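# Put the alphabet block into the toy box

## Task

Pick up the alphabet block and place it inside the child's toy box, so that it stays there once the robot lets go.

## Robot and tools

Robot. Two six-joint arms, left_arm and right_arm, each ending in a two-finger gripper whose fingers can fold. Every list by joint, in calls and in results, uses this order: shoulder pan, shoulder lift, elbow, wrist 1, wrist 2, wrist 3. Stated joint ranges in rad: elbow -3.142 to 3.142, every other joint -6.283 to 6.283.

Frames. Scene frame: origin at table-top height, midway between the nominal arm bases, +z up, +x out over the table, left_arm on the +y side. Image sides do not follow these names. Calibrated bases: left_arm at (-0.020, +0.355, +0.040) m, quat_wxyz (+1.000, 0, 0, +0.027); right_arm at (+0.018, -0.346, +0.040) m, quat_wxyz (+1.000, 0, 0, 0). Hand poses, velocities and wrist-camera poses are given in each arm's own base frame. Fixed cameras and the table use the scene frame. In the gripper frame the fingers point along +z and close along y. end_effector_position is the point between the closed pads. Fingertips reach about 33 mm past it when the gap is 40 mm or less, and about 9 mm past it when fully open. Reported hand poses can be a few cm off.

The row. Every motion command is a row of 18 numbers, each in [-1, 1]: left_arm's six joint numbers, then its gripper position, force_limit and speed, then the same nine for right_arm. Send all 18 even if only one arm moves. The joint numbers are offsets, not poses. They count from the Joint targets shown when the action or move begins, not from the previous row, and 1.0 equals 2.222 rad. Sending the same offset twice moves the joint twice. A row of zero offsets holds an arm at its Joint targets. The gripper numbers are absolute commands:
- position: +1 is fully open (140 mm), about -0.8 brings the pads together, and -1 closes until something blocks the fingers.
- force_limit: grip force after a close at speed -1, about 14 N at -1, 40 N at 0 and 58 N at +1.
- speed: about 30 mm/s at -1, 140 at 0 and 250 at +1. A faster close grips much harder.
To leave a gripper unchanged, repeat its last three numbers. A 0 counts as a command.

execute_actions(actions, cameras). actions is a list of actions. Each action is a table of up to 15 rows, one per 1/30 s step. A short table keeps its last row for the remaining steps. An action that would take any joint more than 0.010 rad beyond its range is rejected for both arms. A malformed action rejects the whole call. cameras is a list of names, ["all"], or []. If left out, you get all images for an empty actions list and none otherwise. An empty actions list just reports state and images.

move(target, speed, blend, stop_force, zero, blocking, cameras). target is one 18-number row or a list of up to 15 rows. Every row's offsets count from the same starting Joint targets. All joints move in step along joint paths, so the hand travels on a curve and avoids nothing. Options:
- speed: rad/s for the joint with farthest to go, 0.01 to 3.14, default 0.5. One number, or one per target.
- blend: in rad, rounds corners in a list. 0 stops at each target.
- stop_force: in N, 3 to 120, one value for both arms. An arm's path ends when its wrist sensor feels that much push. Use it with a low speed to feel a surface. Leave it out when moving away from something the hand presses on.
- zero: true re-zeroes the sensor before the move.
- blocking: false returns after about 0.5 s, but not together with stop_force.
The move: line reports how it ended: done, off_target, moving, held or fault. limits=held means some steps were withheld.

Other tools:
- wait(seconds): 0 to 10 s; arms hold their last command.
- stop(): brakes a running move; the fingers keep moving.
- zoom_image(camera, region): region is [x0, y0, x1, y1] pixels, at most 504 by 504. It works only on cameras in the latest images.
- zero_wrist_force(arm): re-zeroes that arm's wrist sensor.
- finished_scene(scene=1): ends the scene.
Cameras: cam_head_left, cam_head_right, cam_high, cam_low, cam_left_wrist, cam_right_wrist, all 672x504.

Results.
- Joint positions, Joint velocities and Joint targets: rad and rad/s per arm. Joint targets is the base for your next offsets.
- Joint torques: include the arm's own weight.
- Wrist force and Wrist torque: in the hand's own axes, plus a line with the peak reading since the last one shown.
- Tool commands: the current gripper commands.
- object_status: 0 moving, 1 blocked while opening, 2 blocked while closing (object held), 3 reached the requested position or pads met. To grip, send -1 and look for 2.
- position_measured: in counts, 3 fully open, about 139 at 60 mm, 200 at 20 mm, 230 pads touching.
- "joint command not followed": the clearance check between the arms changed a command.
- "joint sent to its limit": a joint was stopped at its end.
To grip harder, raise force_limit and switch position between -1 and -0.98. To grip softer, open, then close slowly. Grip near the fingertips; a grip near the palm lets the fingers fold and hold loosely.

Things to avoid:
- Either arm stops for 10 s if a joint's contact torque reaches its limit (130 N m for the first three joints, 24.3 N m for the wrists) or if outside force reaches about 150 N.
- Each arm is stiff, so aiming even slightly past a firm contact can cause a fault.
- Do not let the arms or grippers hit or squeeze each other.
- Do not slam into fixed things, drop the block from a height, or release it while it is moving.
- Anything left off the table fails the task.
- Long holds or stretched poses heat the motors. A MOTOR HOT line warns near 70 °C, and 85 °C stops the arm.

Each tool is called after "Emit:" as a command line: name --argument value for each argument, lists and objects as JSON in quotes; but a table of rows of numbers goes row by row, as --pt "numbers of a row", without its own name.

## Session

Emit:
execute_actions --actions '[]'

Scene clock: 0.00 s.
left_arm: end_effector_position=(+0.4279, +0.1852, +0.1073) position_measured=3 object_status=3 end_effector_quat_wxyz=(-0.559, +0.287, +0.742, -0.234) | right_arm: end_effector_position=(+0.8515, +0.1041, +0.1047) position_measured=3 object_status=3 end_effector_quat_wxyz=(-0.277, +0.883, +0.191, +0.327)
Joint positions: left_arm=[0.082 -0.631 0.96 -0.599 -1.518 0.78] | right_arm=[-0.311 -0.852 1.443 -2.552 -0.754 2.575]
Joint velocities: within noise
Joint torques (N m): no reading
Motor temperatures (°C): left_arm=[26 22 26 36 39 33] | right_arm=[24 27 19 30 37 28]
Wrist force (N): no reading
Wrist torque (N m): no reading
Wrist force, peak (N): no reading
Joint targets: left_arm=[0.082 -0.631 0.960 -0.599 -1.518 0.780] | right_arm=[-0.311 -0.852 1.443 -2.552 -0.754 2.575]
Tool commands: left_gripper/position=+1.0 left_gripper/force_limit=+1.0 left_gripper/speed=+1.0 right_gripper/position=+1.0 right_gripper/force_limit=+1.0 right_gripper/speed=+1.0

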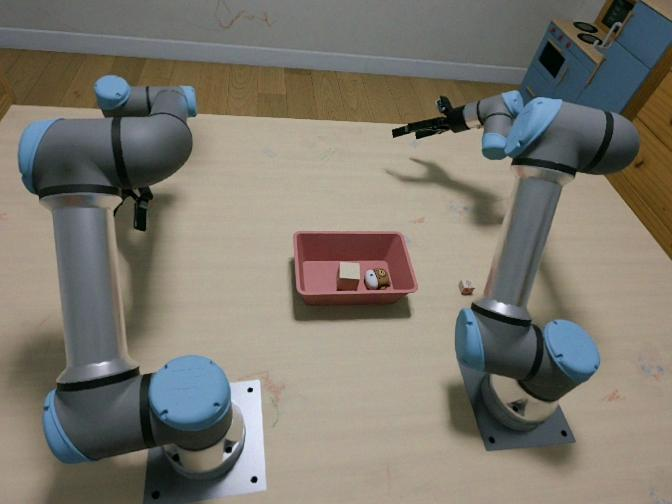

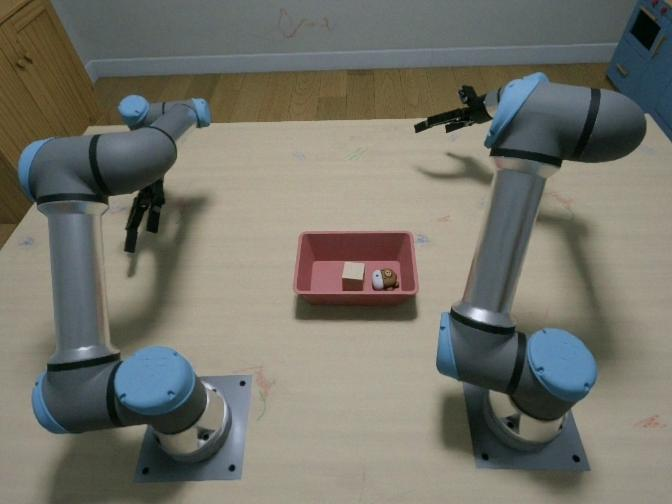

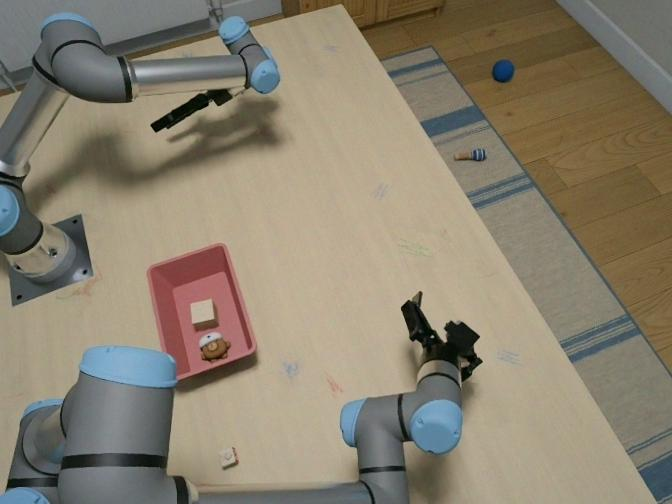

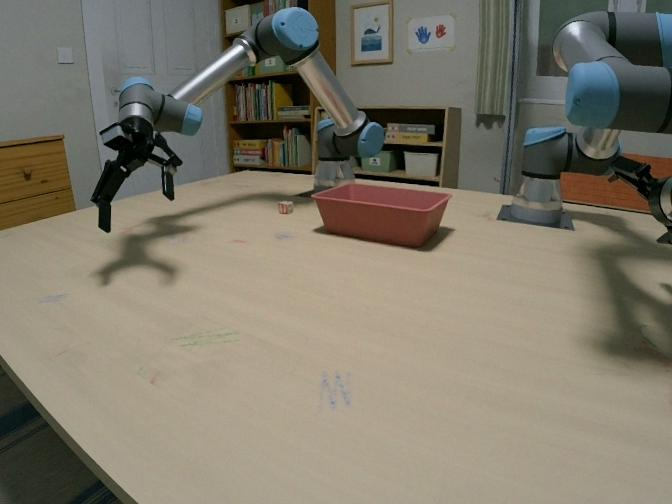

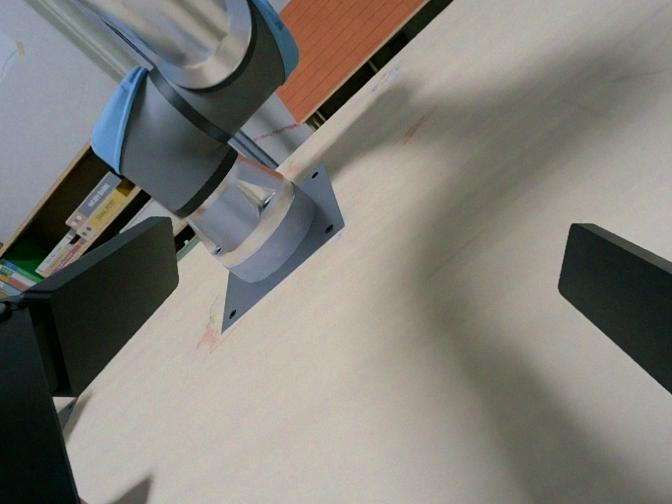

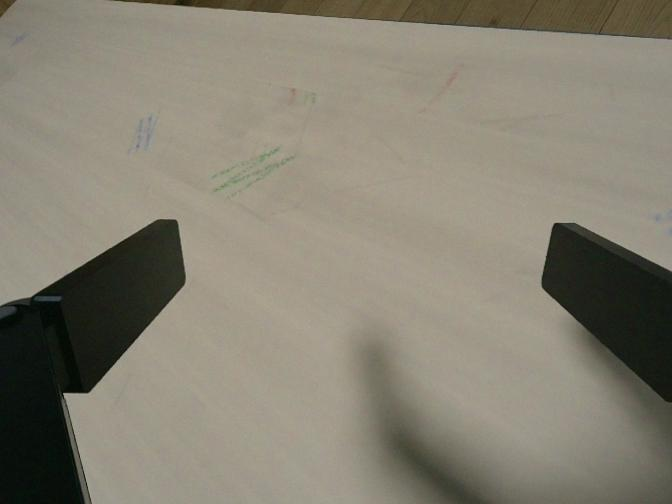

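Emit:
zoom_image --camera "cam_head_left" --region '[420, 250, 520, 325]'

Emit:
zoom_image --camera "cam_high" --region '[180, 420, 280, 495]'

Emit:
zoom_image --camera "cam_low" --region '[235, 165, 475, 265]'

Emit:
zoom_image --camera "cam_high" --region '[130, 230, 270, 400]'

Scaled by 5.040 from the camera's 672x504 image, which has a finer 960x720 frame.

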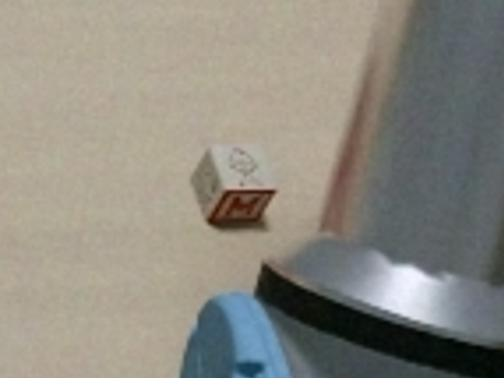

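Scaled by 5.040 from the camera's 672x504 image, which has a finer 960x720 frame.

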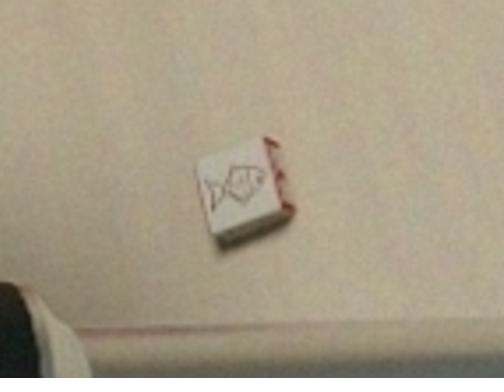

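Scaled by 2.100 from the camera's 672x504 image, which has a finer 960x720 frame.

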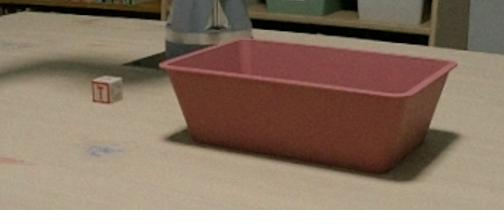

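Scaled by 2.965 from the camera's 672x504 image, which has a finer 960x720 frame.

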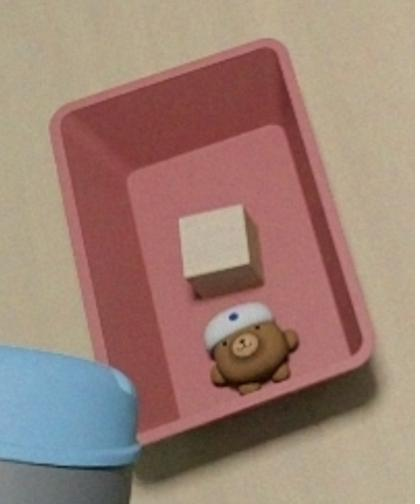

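Emit:
zoom_image --camera "cam_head_left" --region '[270, 210, 440, 330]'

Emit:
zoom_image --camera "cam_head_right" --region '[270, 210, 440, 330]'

Emit:
zoom_image --camera "cam_high" --region '[130, 230, 300, 400]'

Emit:
zoom_image --camera "cam_low" --region '[260, 160, 480, 270]'

Scaled by 2.965 from the camera's 672x504 image, which has a finer 960x720 frame.

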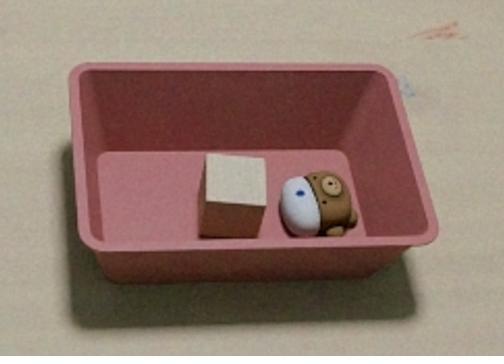

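Scaled by 2.965 from the camera's 672x504 image, which has a finer 960x720 frame.

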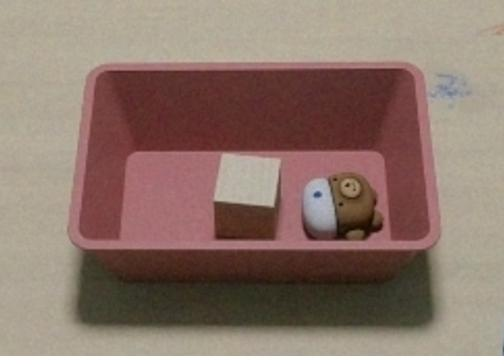

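Scaled by 2.965 from the camera's 672x504 image, which has a finer 960x720 frame.

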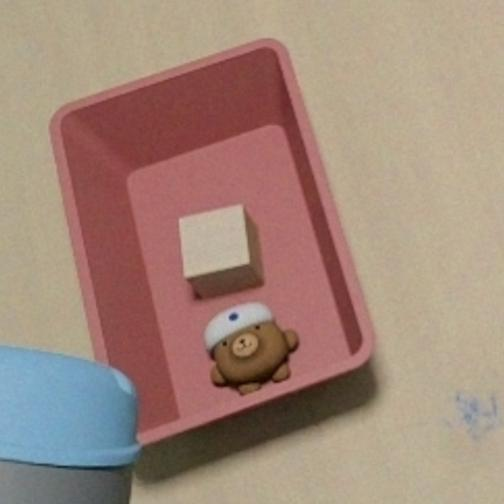

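Scaled by 2.291 from the camera's 672x504 image, which has a finer 960x720 frame.

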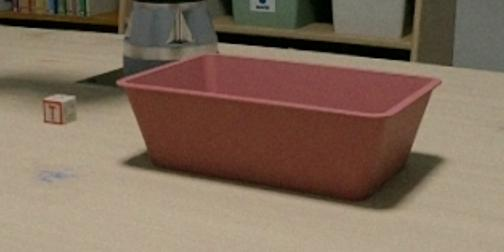

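Emit:
move --target '[0, 0, 0, 0, 0, 0, 1, 1, 1, -0.02628, -0.51638, 0.42466, 0.26733, -0.3676, 0.09226, 0.0, -0.1, 0.0]' --speed 0.9 --cameras '["cam_right_wrist", "cam_low", "cam_head_left", "cam_high"]'

Scene clock: 301.33 s.
left_arm: end_effector_position=(+0.4279, +0.1852, +0.1073) position_measured=3 object_status=3 end_effector_quat_wxyz=(-0.559, +0.287, +0.742, -0.234) | right_arm: end_effector_position=(+0.3149, +0.0208, +0.0897) position_measured=129 object_status=3 end_effector_quat_wxyz=(+0.000, +1.000, -0.004, +0.000)
Joint positions: left_arm=[0.082 -0.631 0.96 -0.599 -1.518 0.78] | right_arm=[-0.37 -2 2.387 -1.958 -1.571 2.78]
Joint torques (N m): left_arm=[1.54 -54.79 -21.85 1.9 0.12 -0.34] | right_arm=[-10.09 -14.42 -12.74 -1.19 -1.89 1.7]
Wrist force (N): left_arm=[0.1 0.0 0.0] | right_arm=[-1.3 1.4 0.0]
Wrist torque (N m): left_arm=[0.01 -0.01 -0.01] | right_arm=[0.26 0.02 0.01]
Wrist force, peak (N): left_arm=[0.2 0.4 -0.5] | right_arm=[-3.9 1.2 0.4]
Joint targets: left_arm=[0.082 -0.631 0.960 -0.599 -1.518 0.780] | right_arm=[-0.370 -2.000 2.387 -1.958 -1.571 2.780]
move: done
camera_calibration:
cam_right_wrist: T_world_to_cam=[[-0.0148513, -0.999797, -0.013645, 0.035332], [-0.933209, 0.0089596, 0.359222, 0.260796], [-0.359027, 0.0180686, -0.933152, 0.336548], [0, 0, 0, 1]] pos_world=[0.364731, 0.0269072, 0.220849]
Images, in order (width x height): cam_head_left 672x504, cam_high 672x504, cam_low 672x504, cam_right_wrist 672x504.

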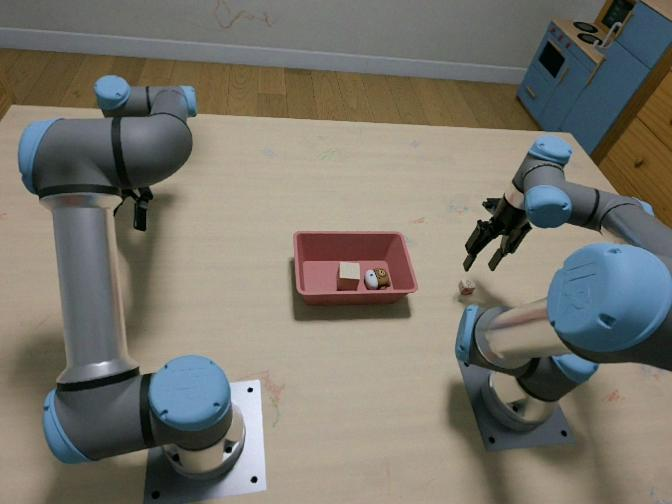

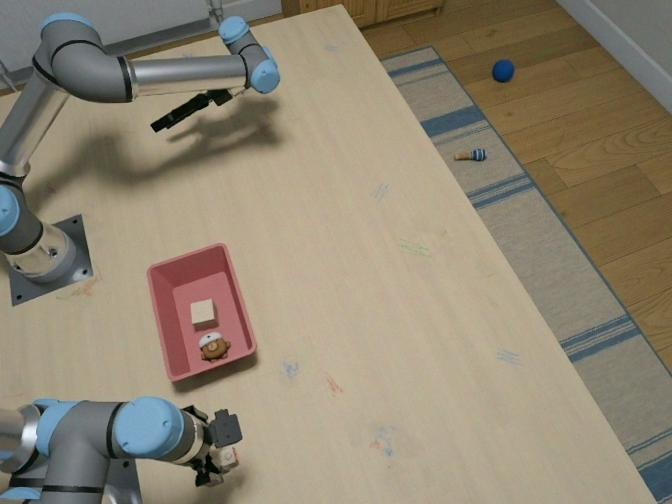

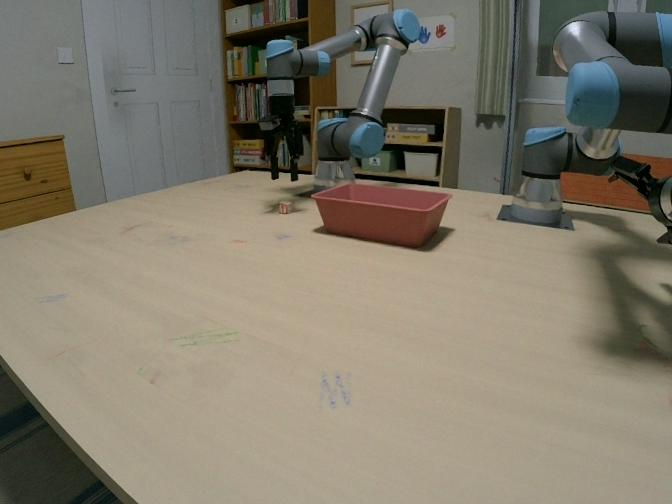

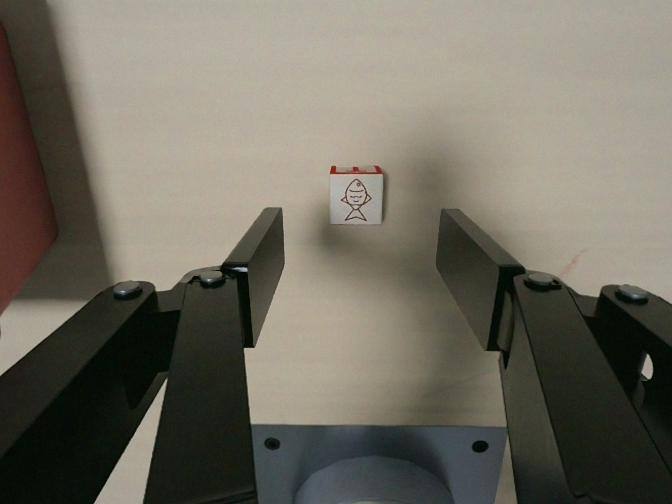

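Emit:
zoom_image --camera "cam_low" --region '[240, 140, 330, 230]'

Emit:
zoom_image --camera "cam_right_wrist" --region '[200, 130, 520, 370]'

Scaled by 5.600 from the camera's 672x504 image, which has a finer 960x720 frame.

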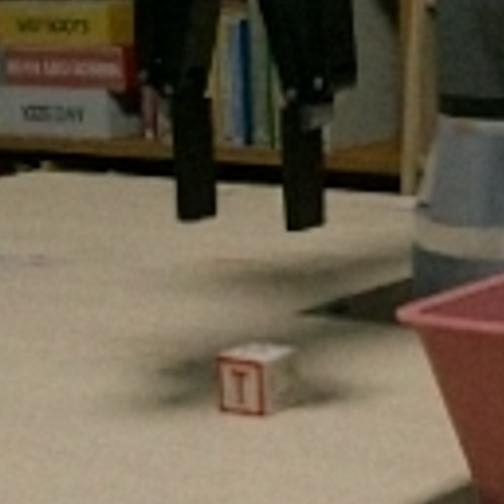

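Scaled by 1.575 from the camera's 672x504 image, which has a finer 960x720 frame.

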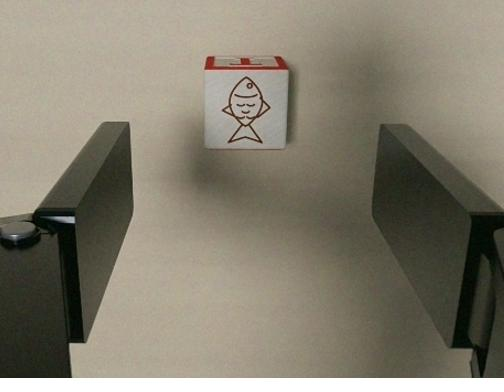

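Emit:
move --target '[0, 0, 0, 0, 0, 0, 1, 1, 1, 0, 0.04802, 0.05221, -0.10023, 0, 0, 0.0, -0.1, 0.0]' --speed 0.35 --cameras '["cam_right_wrist", "cam_low"]'

Emit:
zoom_image --camera "cam_low" --region '[250, 170, 320, 230]'

Scene clock: 373.47 s.
left_arm: end_effector_position=(+0.4279, +0.1852, +0.1073) position_measured=3 object_status=3 end_effector_quat_wxyz=(-0.559, +0.287, +0.742, -0.234) | right_arm: end_effector_position=(+0.3153, +0.0206, +0.0298) position_measured=129 object_status=3 end_effector_quat_wxyz=(+0.000, +1.000, -0.004, +0.000)
Joint positions: left_arm=[0.082 -0.631 0.96 -0.599 -1.518 0.78] | right_arm=[-0.37 -1.893 2.503 -2.18 -1.571 2.78]
Joint torques (N m): left_arm=[1.4 -54.57 -21.97 1.98 0.01 -0.26] | right_arm=[-9.58 2.46 -11.67 -4.58 -1.62 1.68]
Wrist force (N): left_arm=[0.4 0.1 -0.2] | right_arm=[-1.1 1.4 -0.1]
Wrist torque (N m): left_arm=[0.01 -0.09 0.00] | right_arm=[0.23 0.00 0.00]
Wrist force, peak (N): left_arm=[0.5 0.5 0.0] | right_arm=[-1.4 1.5 -0.8]
Joint targets: left_arm=[0.082 -0.631 0.960 -0.599 -1.518 0.780] | right_arm=[-0.370 -1.893 2.503 -2.181 -1.571 2.780]
move: done
camera_calibration:
cam_right_wrist: T_world_to_cam=[[-0.0149118, -0.999797, -0.0135153, 0.0343219], [-0.933162, 0.00906031, 0.359342, 0.282648], [-0.359147, 0.0179704, -0.933108, 0.28084], [0, 0, 0, 1]] pos_world=[0.365131, 0.0267073, 0.16095]
Images, in order (width x height): cam_low 672x504, cam_right_wrist 672x504.

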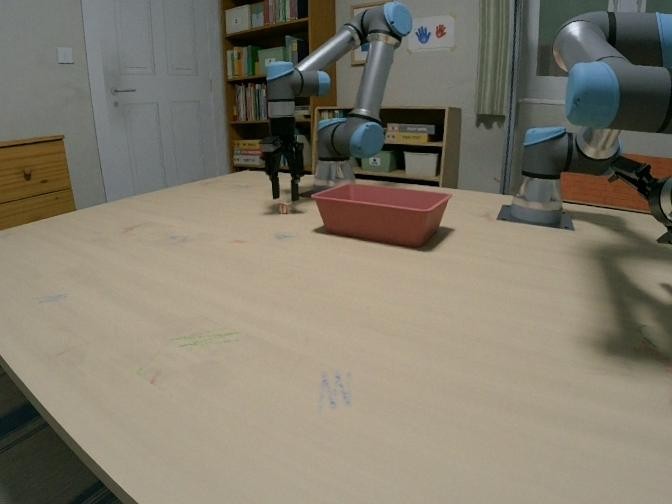

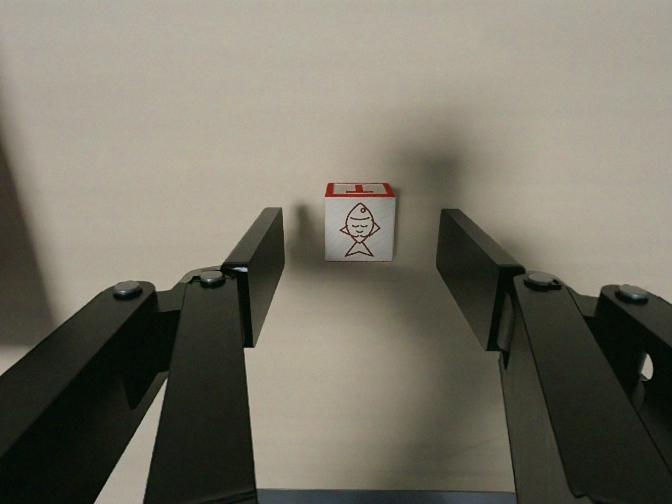

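Scaled by 7.200 from the camera's 672x504 image, which has a finer 960x720 frame.

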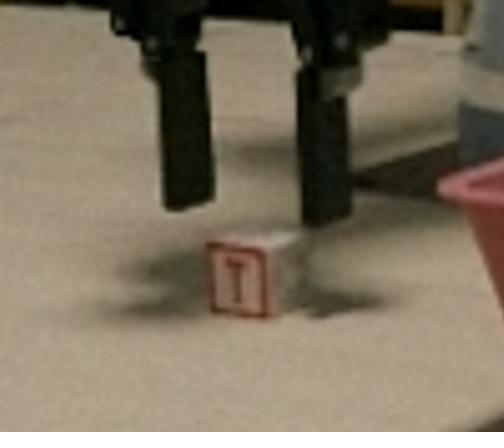

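Emit:
move --pt "0 0 0 0 0 0 1 1 1 0 0.03444 0.02306 -0.05751 0 0 0.0 -0.1 0.0" --pt "0 0 0 0 0 0 1 1 1 0 0.03444 0.02306 -0.05751 0 0 -1.0 -0.1 -1.0" --speed 0.3 --cameras '["cam_right_wrist", "cam_low"]'

Emit:
zoom_image --camera "cam_low" --region '[250, 170, 320, 230]'

Scene clock: 408.70 s.
left_arm: end_effector_position=(+0.4279, +0.1852, +0.1073) position_measured=3 object_status=3 end_effector_quat_wxyz=(-0.559, +0.287, +0.742, -0.234) | right_arm: end_effector_position=(+0.3152, +0.0206, -0.0002) position_measured=183 object_status=0 end_effector_quat_wxyz=(+0.000, +1.000, -0.004, +0.000)
Joint positions: left_arm=[0.082 -0.631 0.96 -0.599 -1.518 0.78] | right_arm=[-0.37 -1.817 2.554 -2.308 -1.571 2.78]
Joint torques (N m): left_arm=[-0.47 -54.33 -21.94 2.1 -0.35 -0.23] | right_arm=[-8.22 0.26 -10.91 -3.79 -0.56 1.6]
Wrist force (N): left_arm=[0.1 0.2 0.1] | right_arm=[-4.1 0.3 -12.7]
Wrist torque (N m): left_arm=[0.04 -0.02 -0.01] | right_arm=[0.31 0.03 -0.03]
Wrist force, peak (N): left_arm=[0.5 0.3 -0.3] | right_arm=[-4.2 0.4 -13.0]
Joint targets: left_arm=[0.082 -0.631 0.960 -0.599 -1.518 0.780] | right_arm=[-0.370 -1.817 2.554 -2.308 -1.571 2.780]
move: done
camera_calibration:
cam_right_wrist: T_world_to_cam=[[-0.01491, -0.999797, -0.013516, 0.0339144], [-0.933162, 0.00905836, 0.359342, 0.293335], [-0.359147, 0.0179704, -0.933108, 0.25281], [0, 0, 0, 1]] pos_world=[0.365031, 0.0267073, 0.13095]
Images, in order (width x height): cam_low 672x504, cam_right_wrist 672x504.

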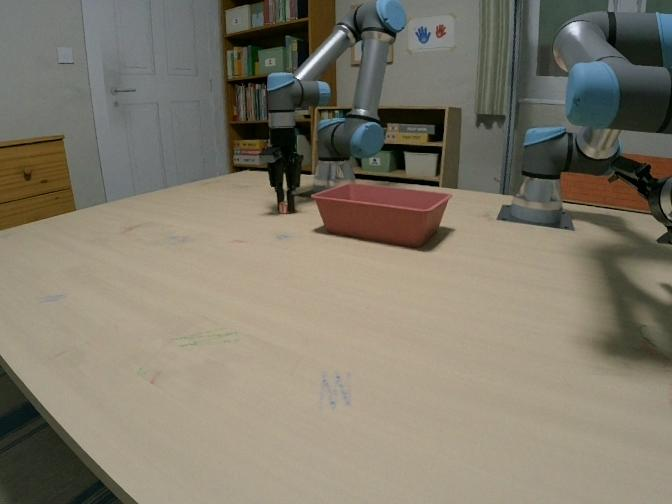

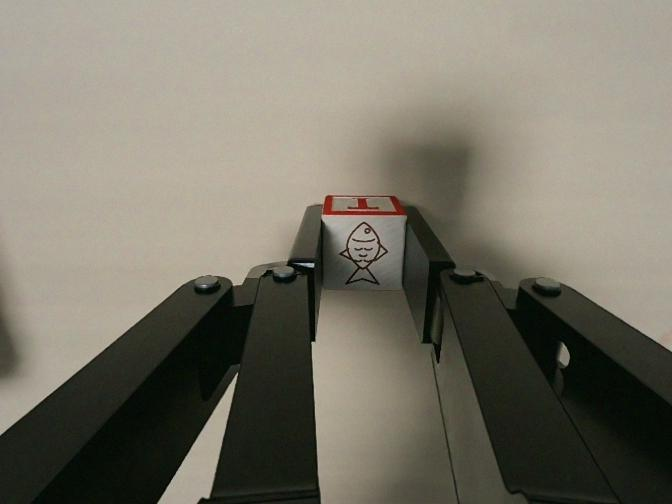

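Scaled by 7.200 from the camera's 672x504 image, which has a finer 960x720 frame.

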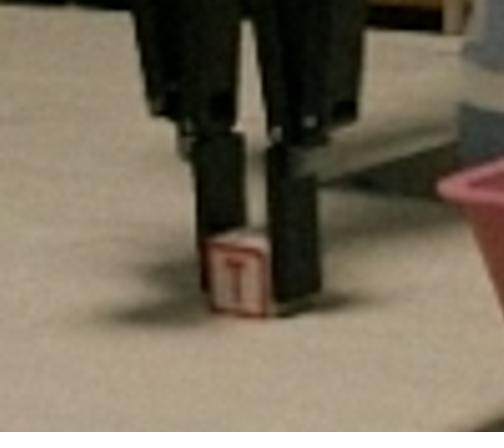

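Emit:
move --target '[0, 0, 0, 0, 0, 0, 1, 1, 1, 0, -0.05318, -0.03969, 0.09287, 0, 0, -1.0, -0.1, -1.0]' --speed 0.25 --cameras '["cam_right_wrist"]'

Scene clock: 473.67 s.
left_arm: end_effector_position=(+0.4279, +0.1852, +0.1073) position_measured=3 object_status=3 end_effector_quat_wxyz=(-0.559, +0.287, +0.742, -0.234) | right_arm: end_effector_position=(+0.3152, +0.0206, +0.0497) position_measured=183 object_status=2 end_effector_quat_wxyz=(+0.000, +1.000, -0.004, +0.000)
Joint positions: left_arm=[0.082 -0.631 0.96 -0.599 -1.518 0.78] | right_arm=[-0.37 -1.935 2.466 -2.102 -1.571 2.78]
Joint torques (N m): left_arm=[-0.39 -54.48 -22.46 2.07 -0.26 -0.24] | right_arm=[-7.15 -16.24 -26.33 -1.18 0.11 1.61]
Wrist force (N): left_arm=[0.0 0.2 -0.1] | right_arm=[-1.2 1.4 -0.4]
Wrist torque (N m): left_arm=[0.04 0.00 0.00] | right_arm=[0.24 0.03 0.01]
Wrist force, peak (N): left_arm=[0.6 0.1 0.1] | right_arm=[-4.3 0.3 -13.2]
Joint targets: left_arm=[0.082 -0.631 0.960 -0.599 -1.518 0.780] | right_arm=[-0.370 -1.935 2.466 -2.102 -1.571 2.780]
move: done
camera_calibration:
cam_right_wrist: T_world_to_cam=[[-0.0149114, -0.999797, -0.0135155, 0.0345893], [-0.933162, 0.00905994, 0.359342, 0.275404], [-0.359147, 0.0179704, -0.933108, 0.299373], [0, 0, 0, 1]] pos_world=[0.365031, 0.0267073, 0.18085]
Images, in order (width x height): cam_right_wrist 672x504.

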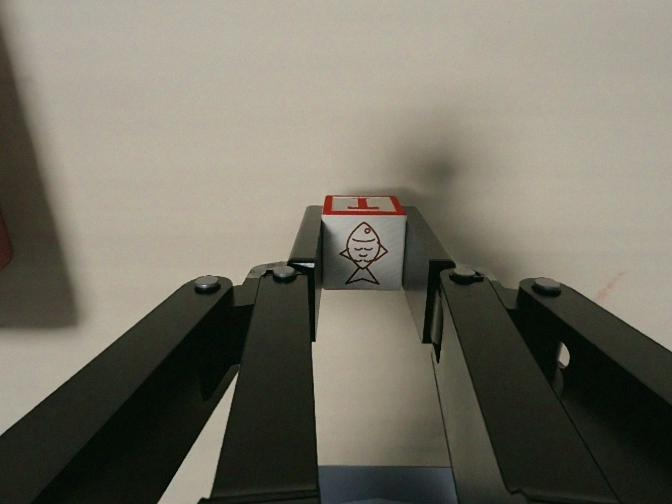

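Emit:
move --pt "0 0 0 0 0 0 1 1 1 0 -0.05626 -0.10584 0.1621 0 0 -1.0 -0.1 -1.0" --pt "0 0 0 0 0 0 1 1 1 0.45275 0.22818 -0.3368 0.10862 0 -0.25769 -1.0 -0.1 -1.0" --speed 0.7 --blend '[0.12, 0]' --cameras '["cam_right_wrist", "cam_head_left", "cam_high", "cam_head_right"]'

Scene clock: 501.07 s.
left_arm: end_effector_position=(+0.4279, +0.1852, +0.1073) position_measured=3 object_status=3 end_effector_quat_wxyz=(-0.559, +0.287, +0.742, -0.234) | right_arm: end_effector_position=(+0.3521, +0.4255, +0.1599) position_measured=183 object_status=2 end_effector_quat_wxyz=(+0.000, +0.707, +0.707, +0.000)
Joint positions: left_arm=[0.082 -0.631 0.96 -0.599 -1.518 0.78] | right_arm=[0.636 -1.428 1.718 -1.861 -1.571 2.207]
Joint torques (N m): left_arm=[0.46 -54.32 -20.39 2.01 -0.51 -0.2] | right_arm=[8.92 -25.06 -28.76 -4.45 0.91 -1.85]
Wrist force (N): left_arm=[0.3 0.1 -0.2] | right_arm=[-1.3 1.3 -0.1]
Wrist torque (N m): left_arm=[0.02 -0.06 0.00] | right_arm=[0.24 0.05 0.12]
Wrist force, peak (N): left_arm=[0.3 0.2 -0.5] | right_arm=[-1.9 2.3 -0.9]
Joint targets: left_arm=[0.082 -0.631 0.960 -0.599 -1.518 0.780] | right_arm=[0.636 -1.428 1.718 -1.861 -1.571 2.207]
move: done
camera_calibration:
cam_right_wrist: T_world_to_cam=[[0.999878, -0.00742192, -0.01376, -0.338143], [-0.00198055, -0.933174, 0.35942, 0.339655], [-0.0155081, -0.359349, -0.933075, 0.447747], [0, 0, 0, 1]] pos_world=[0.345718, 0.475345, 0.29105]
Images, in order (width x height): cam_head_left 672x504, cam_head_right 672x504, cam_high 672x504, cam_right_wrist 672x504.

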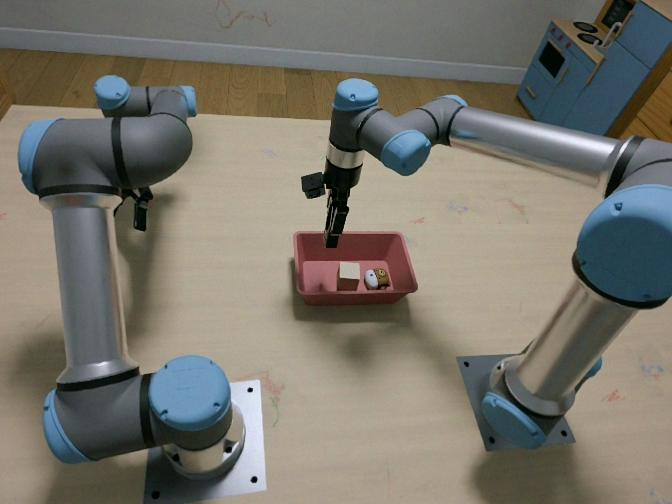

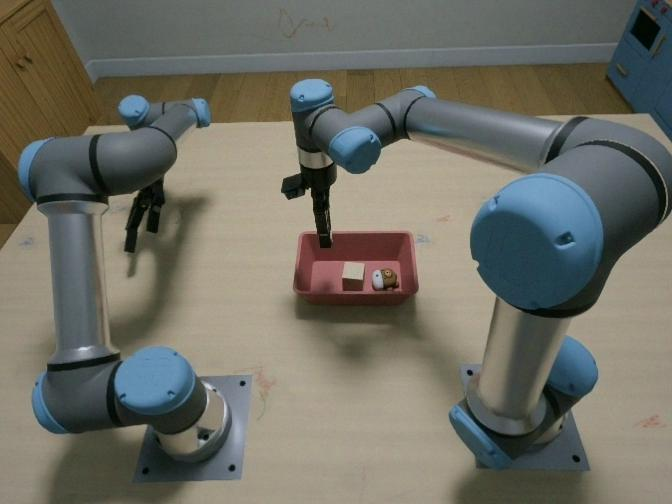

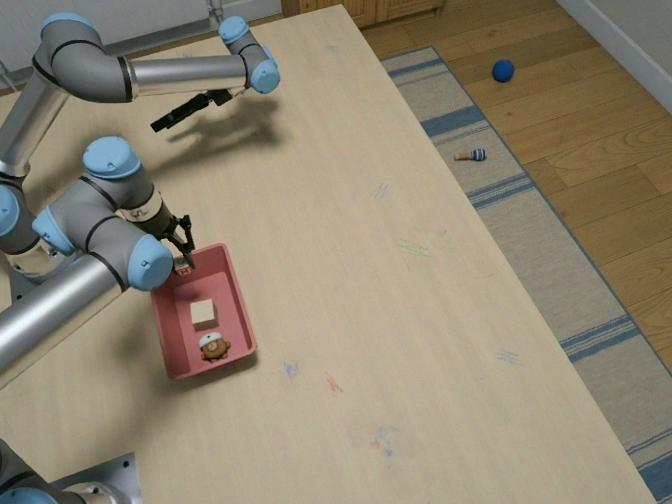

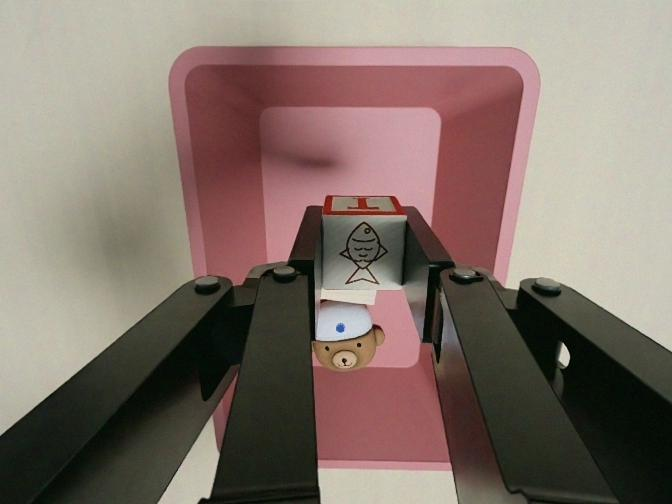

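Emit:
move --pt "0 0 0 0 0 0 1 1 1 0 0.06946 0.09322 -0.16267 0 0 -1.0 -0.1 -1.0" --pt "0 0 0 0 0 0 1 1 1 0 0.08513 0.10323 -0.18835 0 0 -1.0 -0.1 -1.0" --speed '[0.4, 0.05]' --stop_force 5 --cameras '["cam_right_wrist", "cam_high", "cam_low"]'

Scene clock: 564.13 s.
left_arm: end_effector_position=(+0.4279, +0.1852, +0.1073) position_measured=3 object_status=3 end_effector_quat_wxyz=(-0.559, +0.287, +0.742, -0.234) | right_arm: end_effector_position=(+0.3521, +0.4257, +0.0025) position_measured=183 object_status=2 end_effector_quat_wxyz=(+0.000, +0.707, +0.707, +0.000)
Joint positions: left_arm=[0.082 -0.631 0.96 -0.599 -1.518 0.78] | right_arm=[0.636 -1.246 1.942 -2.267 -1.571 2.207]
Joint torques (N m): left_arm=[0.25 -55.05 -22.96 2.36 -0.6 -0.3] | right_arm=[4.71 -47.98 -24.15 -3.75 -0.93 -1.97]
Wrist force (N): left_arm=[0.2 0.1 -0.2] | right_arm=[-1.5 1.1 0.1]
Wrist torque (N m): left_arm=[0.02 -0.02 0.00] | right_arm=[0.18 0.09 0.07]
Wrist force, peak (N): left_arm=[0.6 0.2 0.0] | right_arm=[-5.7 -3.3 -30.2]
Joint targets: left_arm=[0.082 -0.631 0.960 -0.599 -1.518 0.780] | right_arm=[0.636 -1.246 1.942 -2.267 -1.571 2.207]
move: contact (right_arm); path passed 1 of 2 targets; right_arm: the wrist 1 is farthest, 0.013 rad from its target
camera_calibration:
cam_right_wrist: T_world_to_cam=[[0.99988, -0.00710739, -0.0137706, -0.340458], [-0.00168185, -0.933142, 0.359503, 0.396192], [-0.015405, -0.359437, -0.933042, 0.30092], [0, 0, 0, 1]] pos_world=[0.345719, 0.475446, 0.13365]
Images, in order (width x height): cam_high 672x504, cam_low 672x504, cam_right_wrist 672x504.

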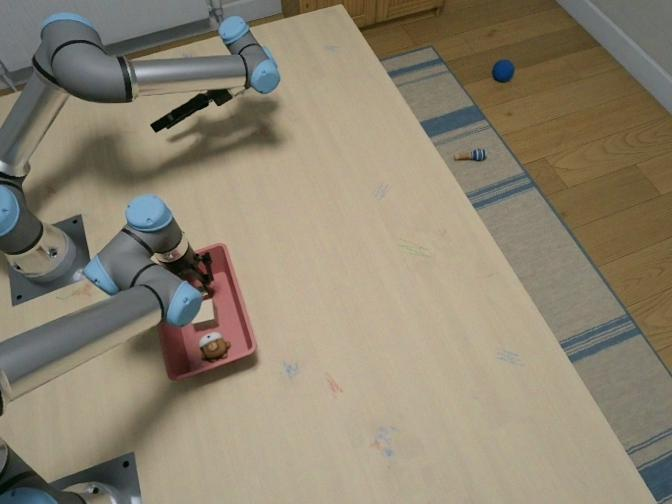

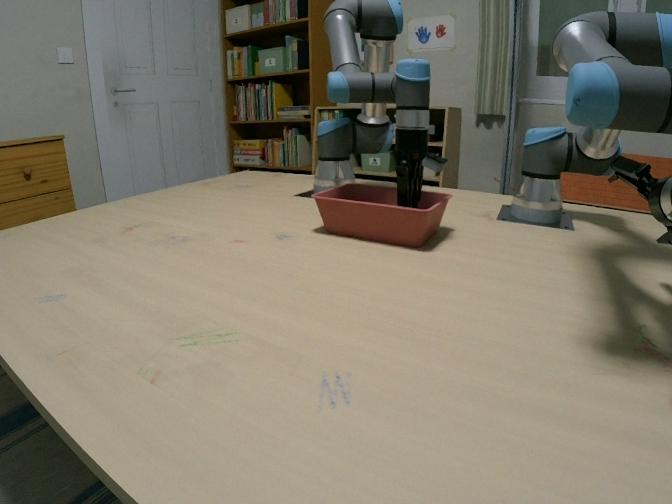

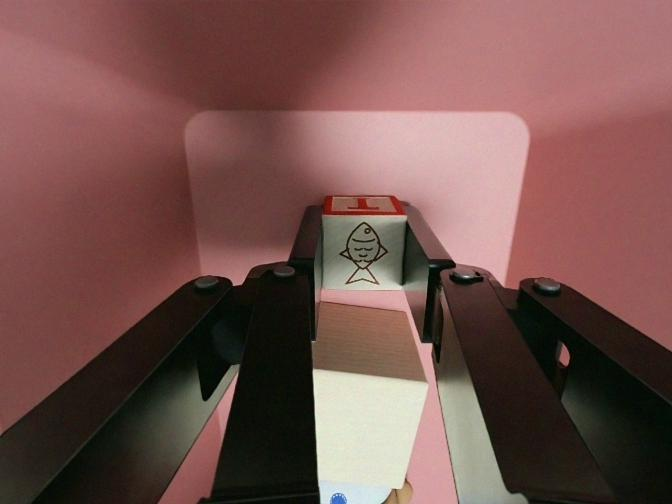

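Emit:
move --pt "0 0 0 0 0 0 1 1 1 0 0 0 0 0 0 -0.09 -0.1 -1.0" --pt "0 0 0 0 0 0 1 1 1 0 -0.0816 -0.10113 0.18282 0 0 -0.09 -0.1 -1.0" --speed 0.4 --cameras '["cam_right_wrist", "cam_high", "cam_head_right"]'

Scene clock: 586.10 s.
left_arm: end_effector_position=(+0.4279, +0.1852, +0.1073) position_measured=3 object_status=3 end_effector_quat_wxyz=(-0.559, +0.287, +0.742, -0.234) | right_arm: end_effector_position=(+0.3521, +0.4257, +0.1596) position_measured=140 object_status=3 end_effector_quat_wxyz=(+0.000, +0.707, +0.707, +0.000)
Joint positions: left_arm=[0.082 -0.631 0.96 -0.599 -1.518 0.78] | right_arm=[0.636 -1.427 1.718 -1.861 -1.571 2.207]
Joint torques (N m): left_arm=[-0.92 -54.8 -21.87 2.55 -0.56 -0.32] | right_arm=[4.14 -43.59 -28.29 -1.17 -1.05 -1.85]
Wrist force (N): left_arm=[0.2 0.1 0.1] | right_arm=[-1.4 1.4 -0.3]
Wrist torque (N m): left_arm=[0.03 -0.04 0.00] | right_arm=[0.26 0.07 0.11]
Wrist force, peak (N): left_arm=[0.4 0.1 -0.6] | right_arm=[-1.6 1.2 -1.6]
Joint targets: left_arm=[0.082 -0.631 0.960 -0.599 -1.518 0.780] | right_arm=[0.636 -1.427 1.718 -1.861 -1.571 2.207]
move: done
camera_calibration:
cam_right_wrist: T_world_to_cam=[[0.999877, -0.0070856, -0.0139929, -0.338241], [-0.00157956, -0.933096, 0.359623, 0.339658], [-0.0156049, -0.359556, -0.932993, 0.447519], [0, 0, 0, 1]] pos_world=[0.345719, 0.475446, 0.29065]
Images, in order (width x height): cam_head_right 672x504, cam_high 672x504, cam_right_wrist 672x504.

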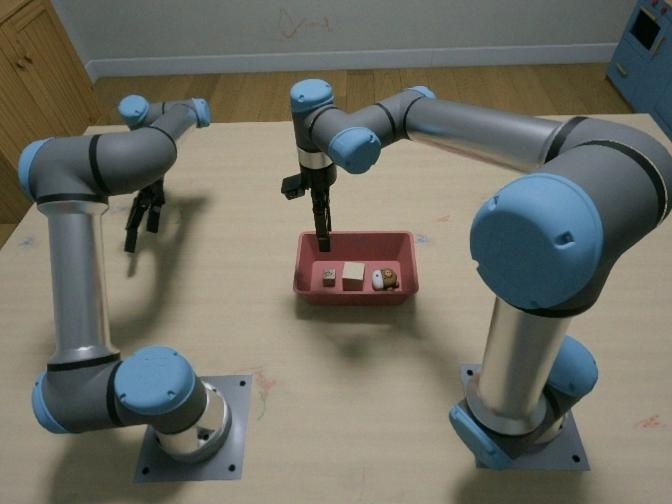

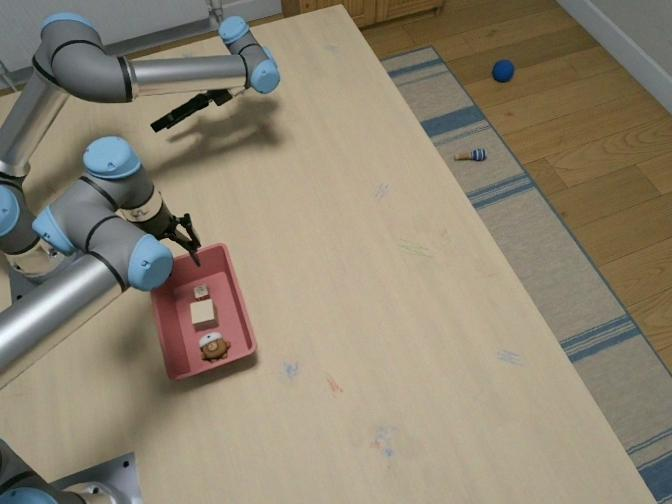

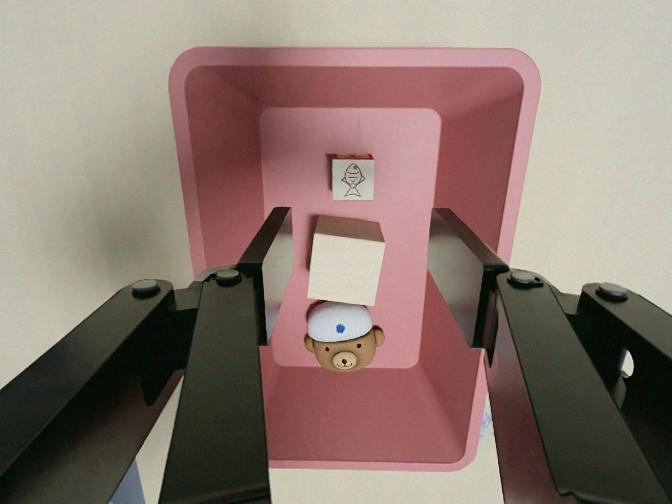

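Emit:
finished_scene

The scene is finished: the task was done.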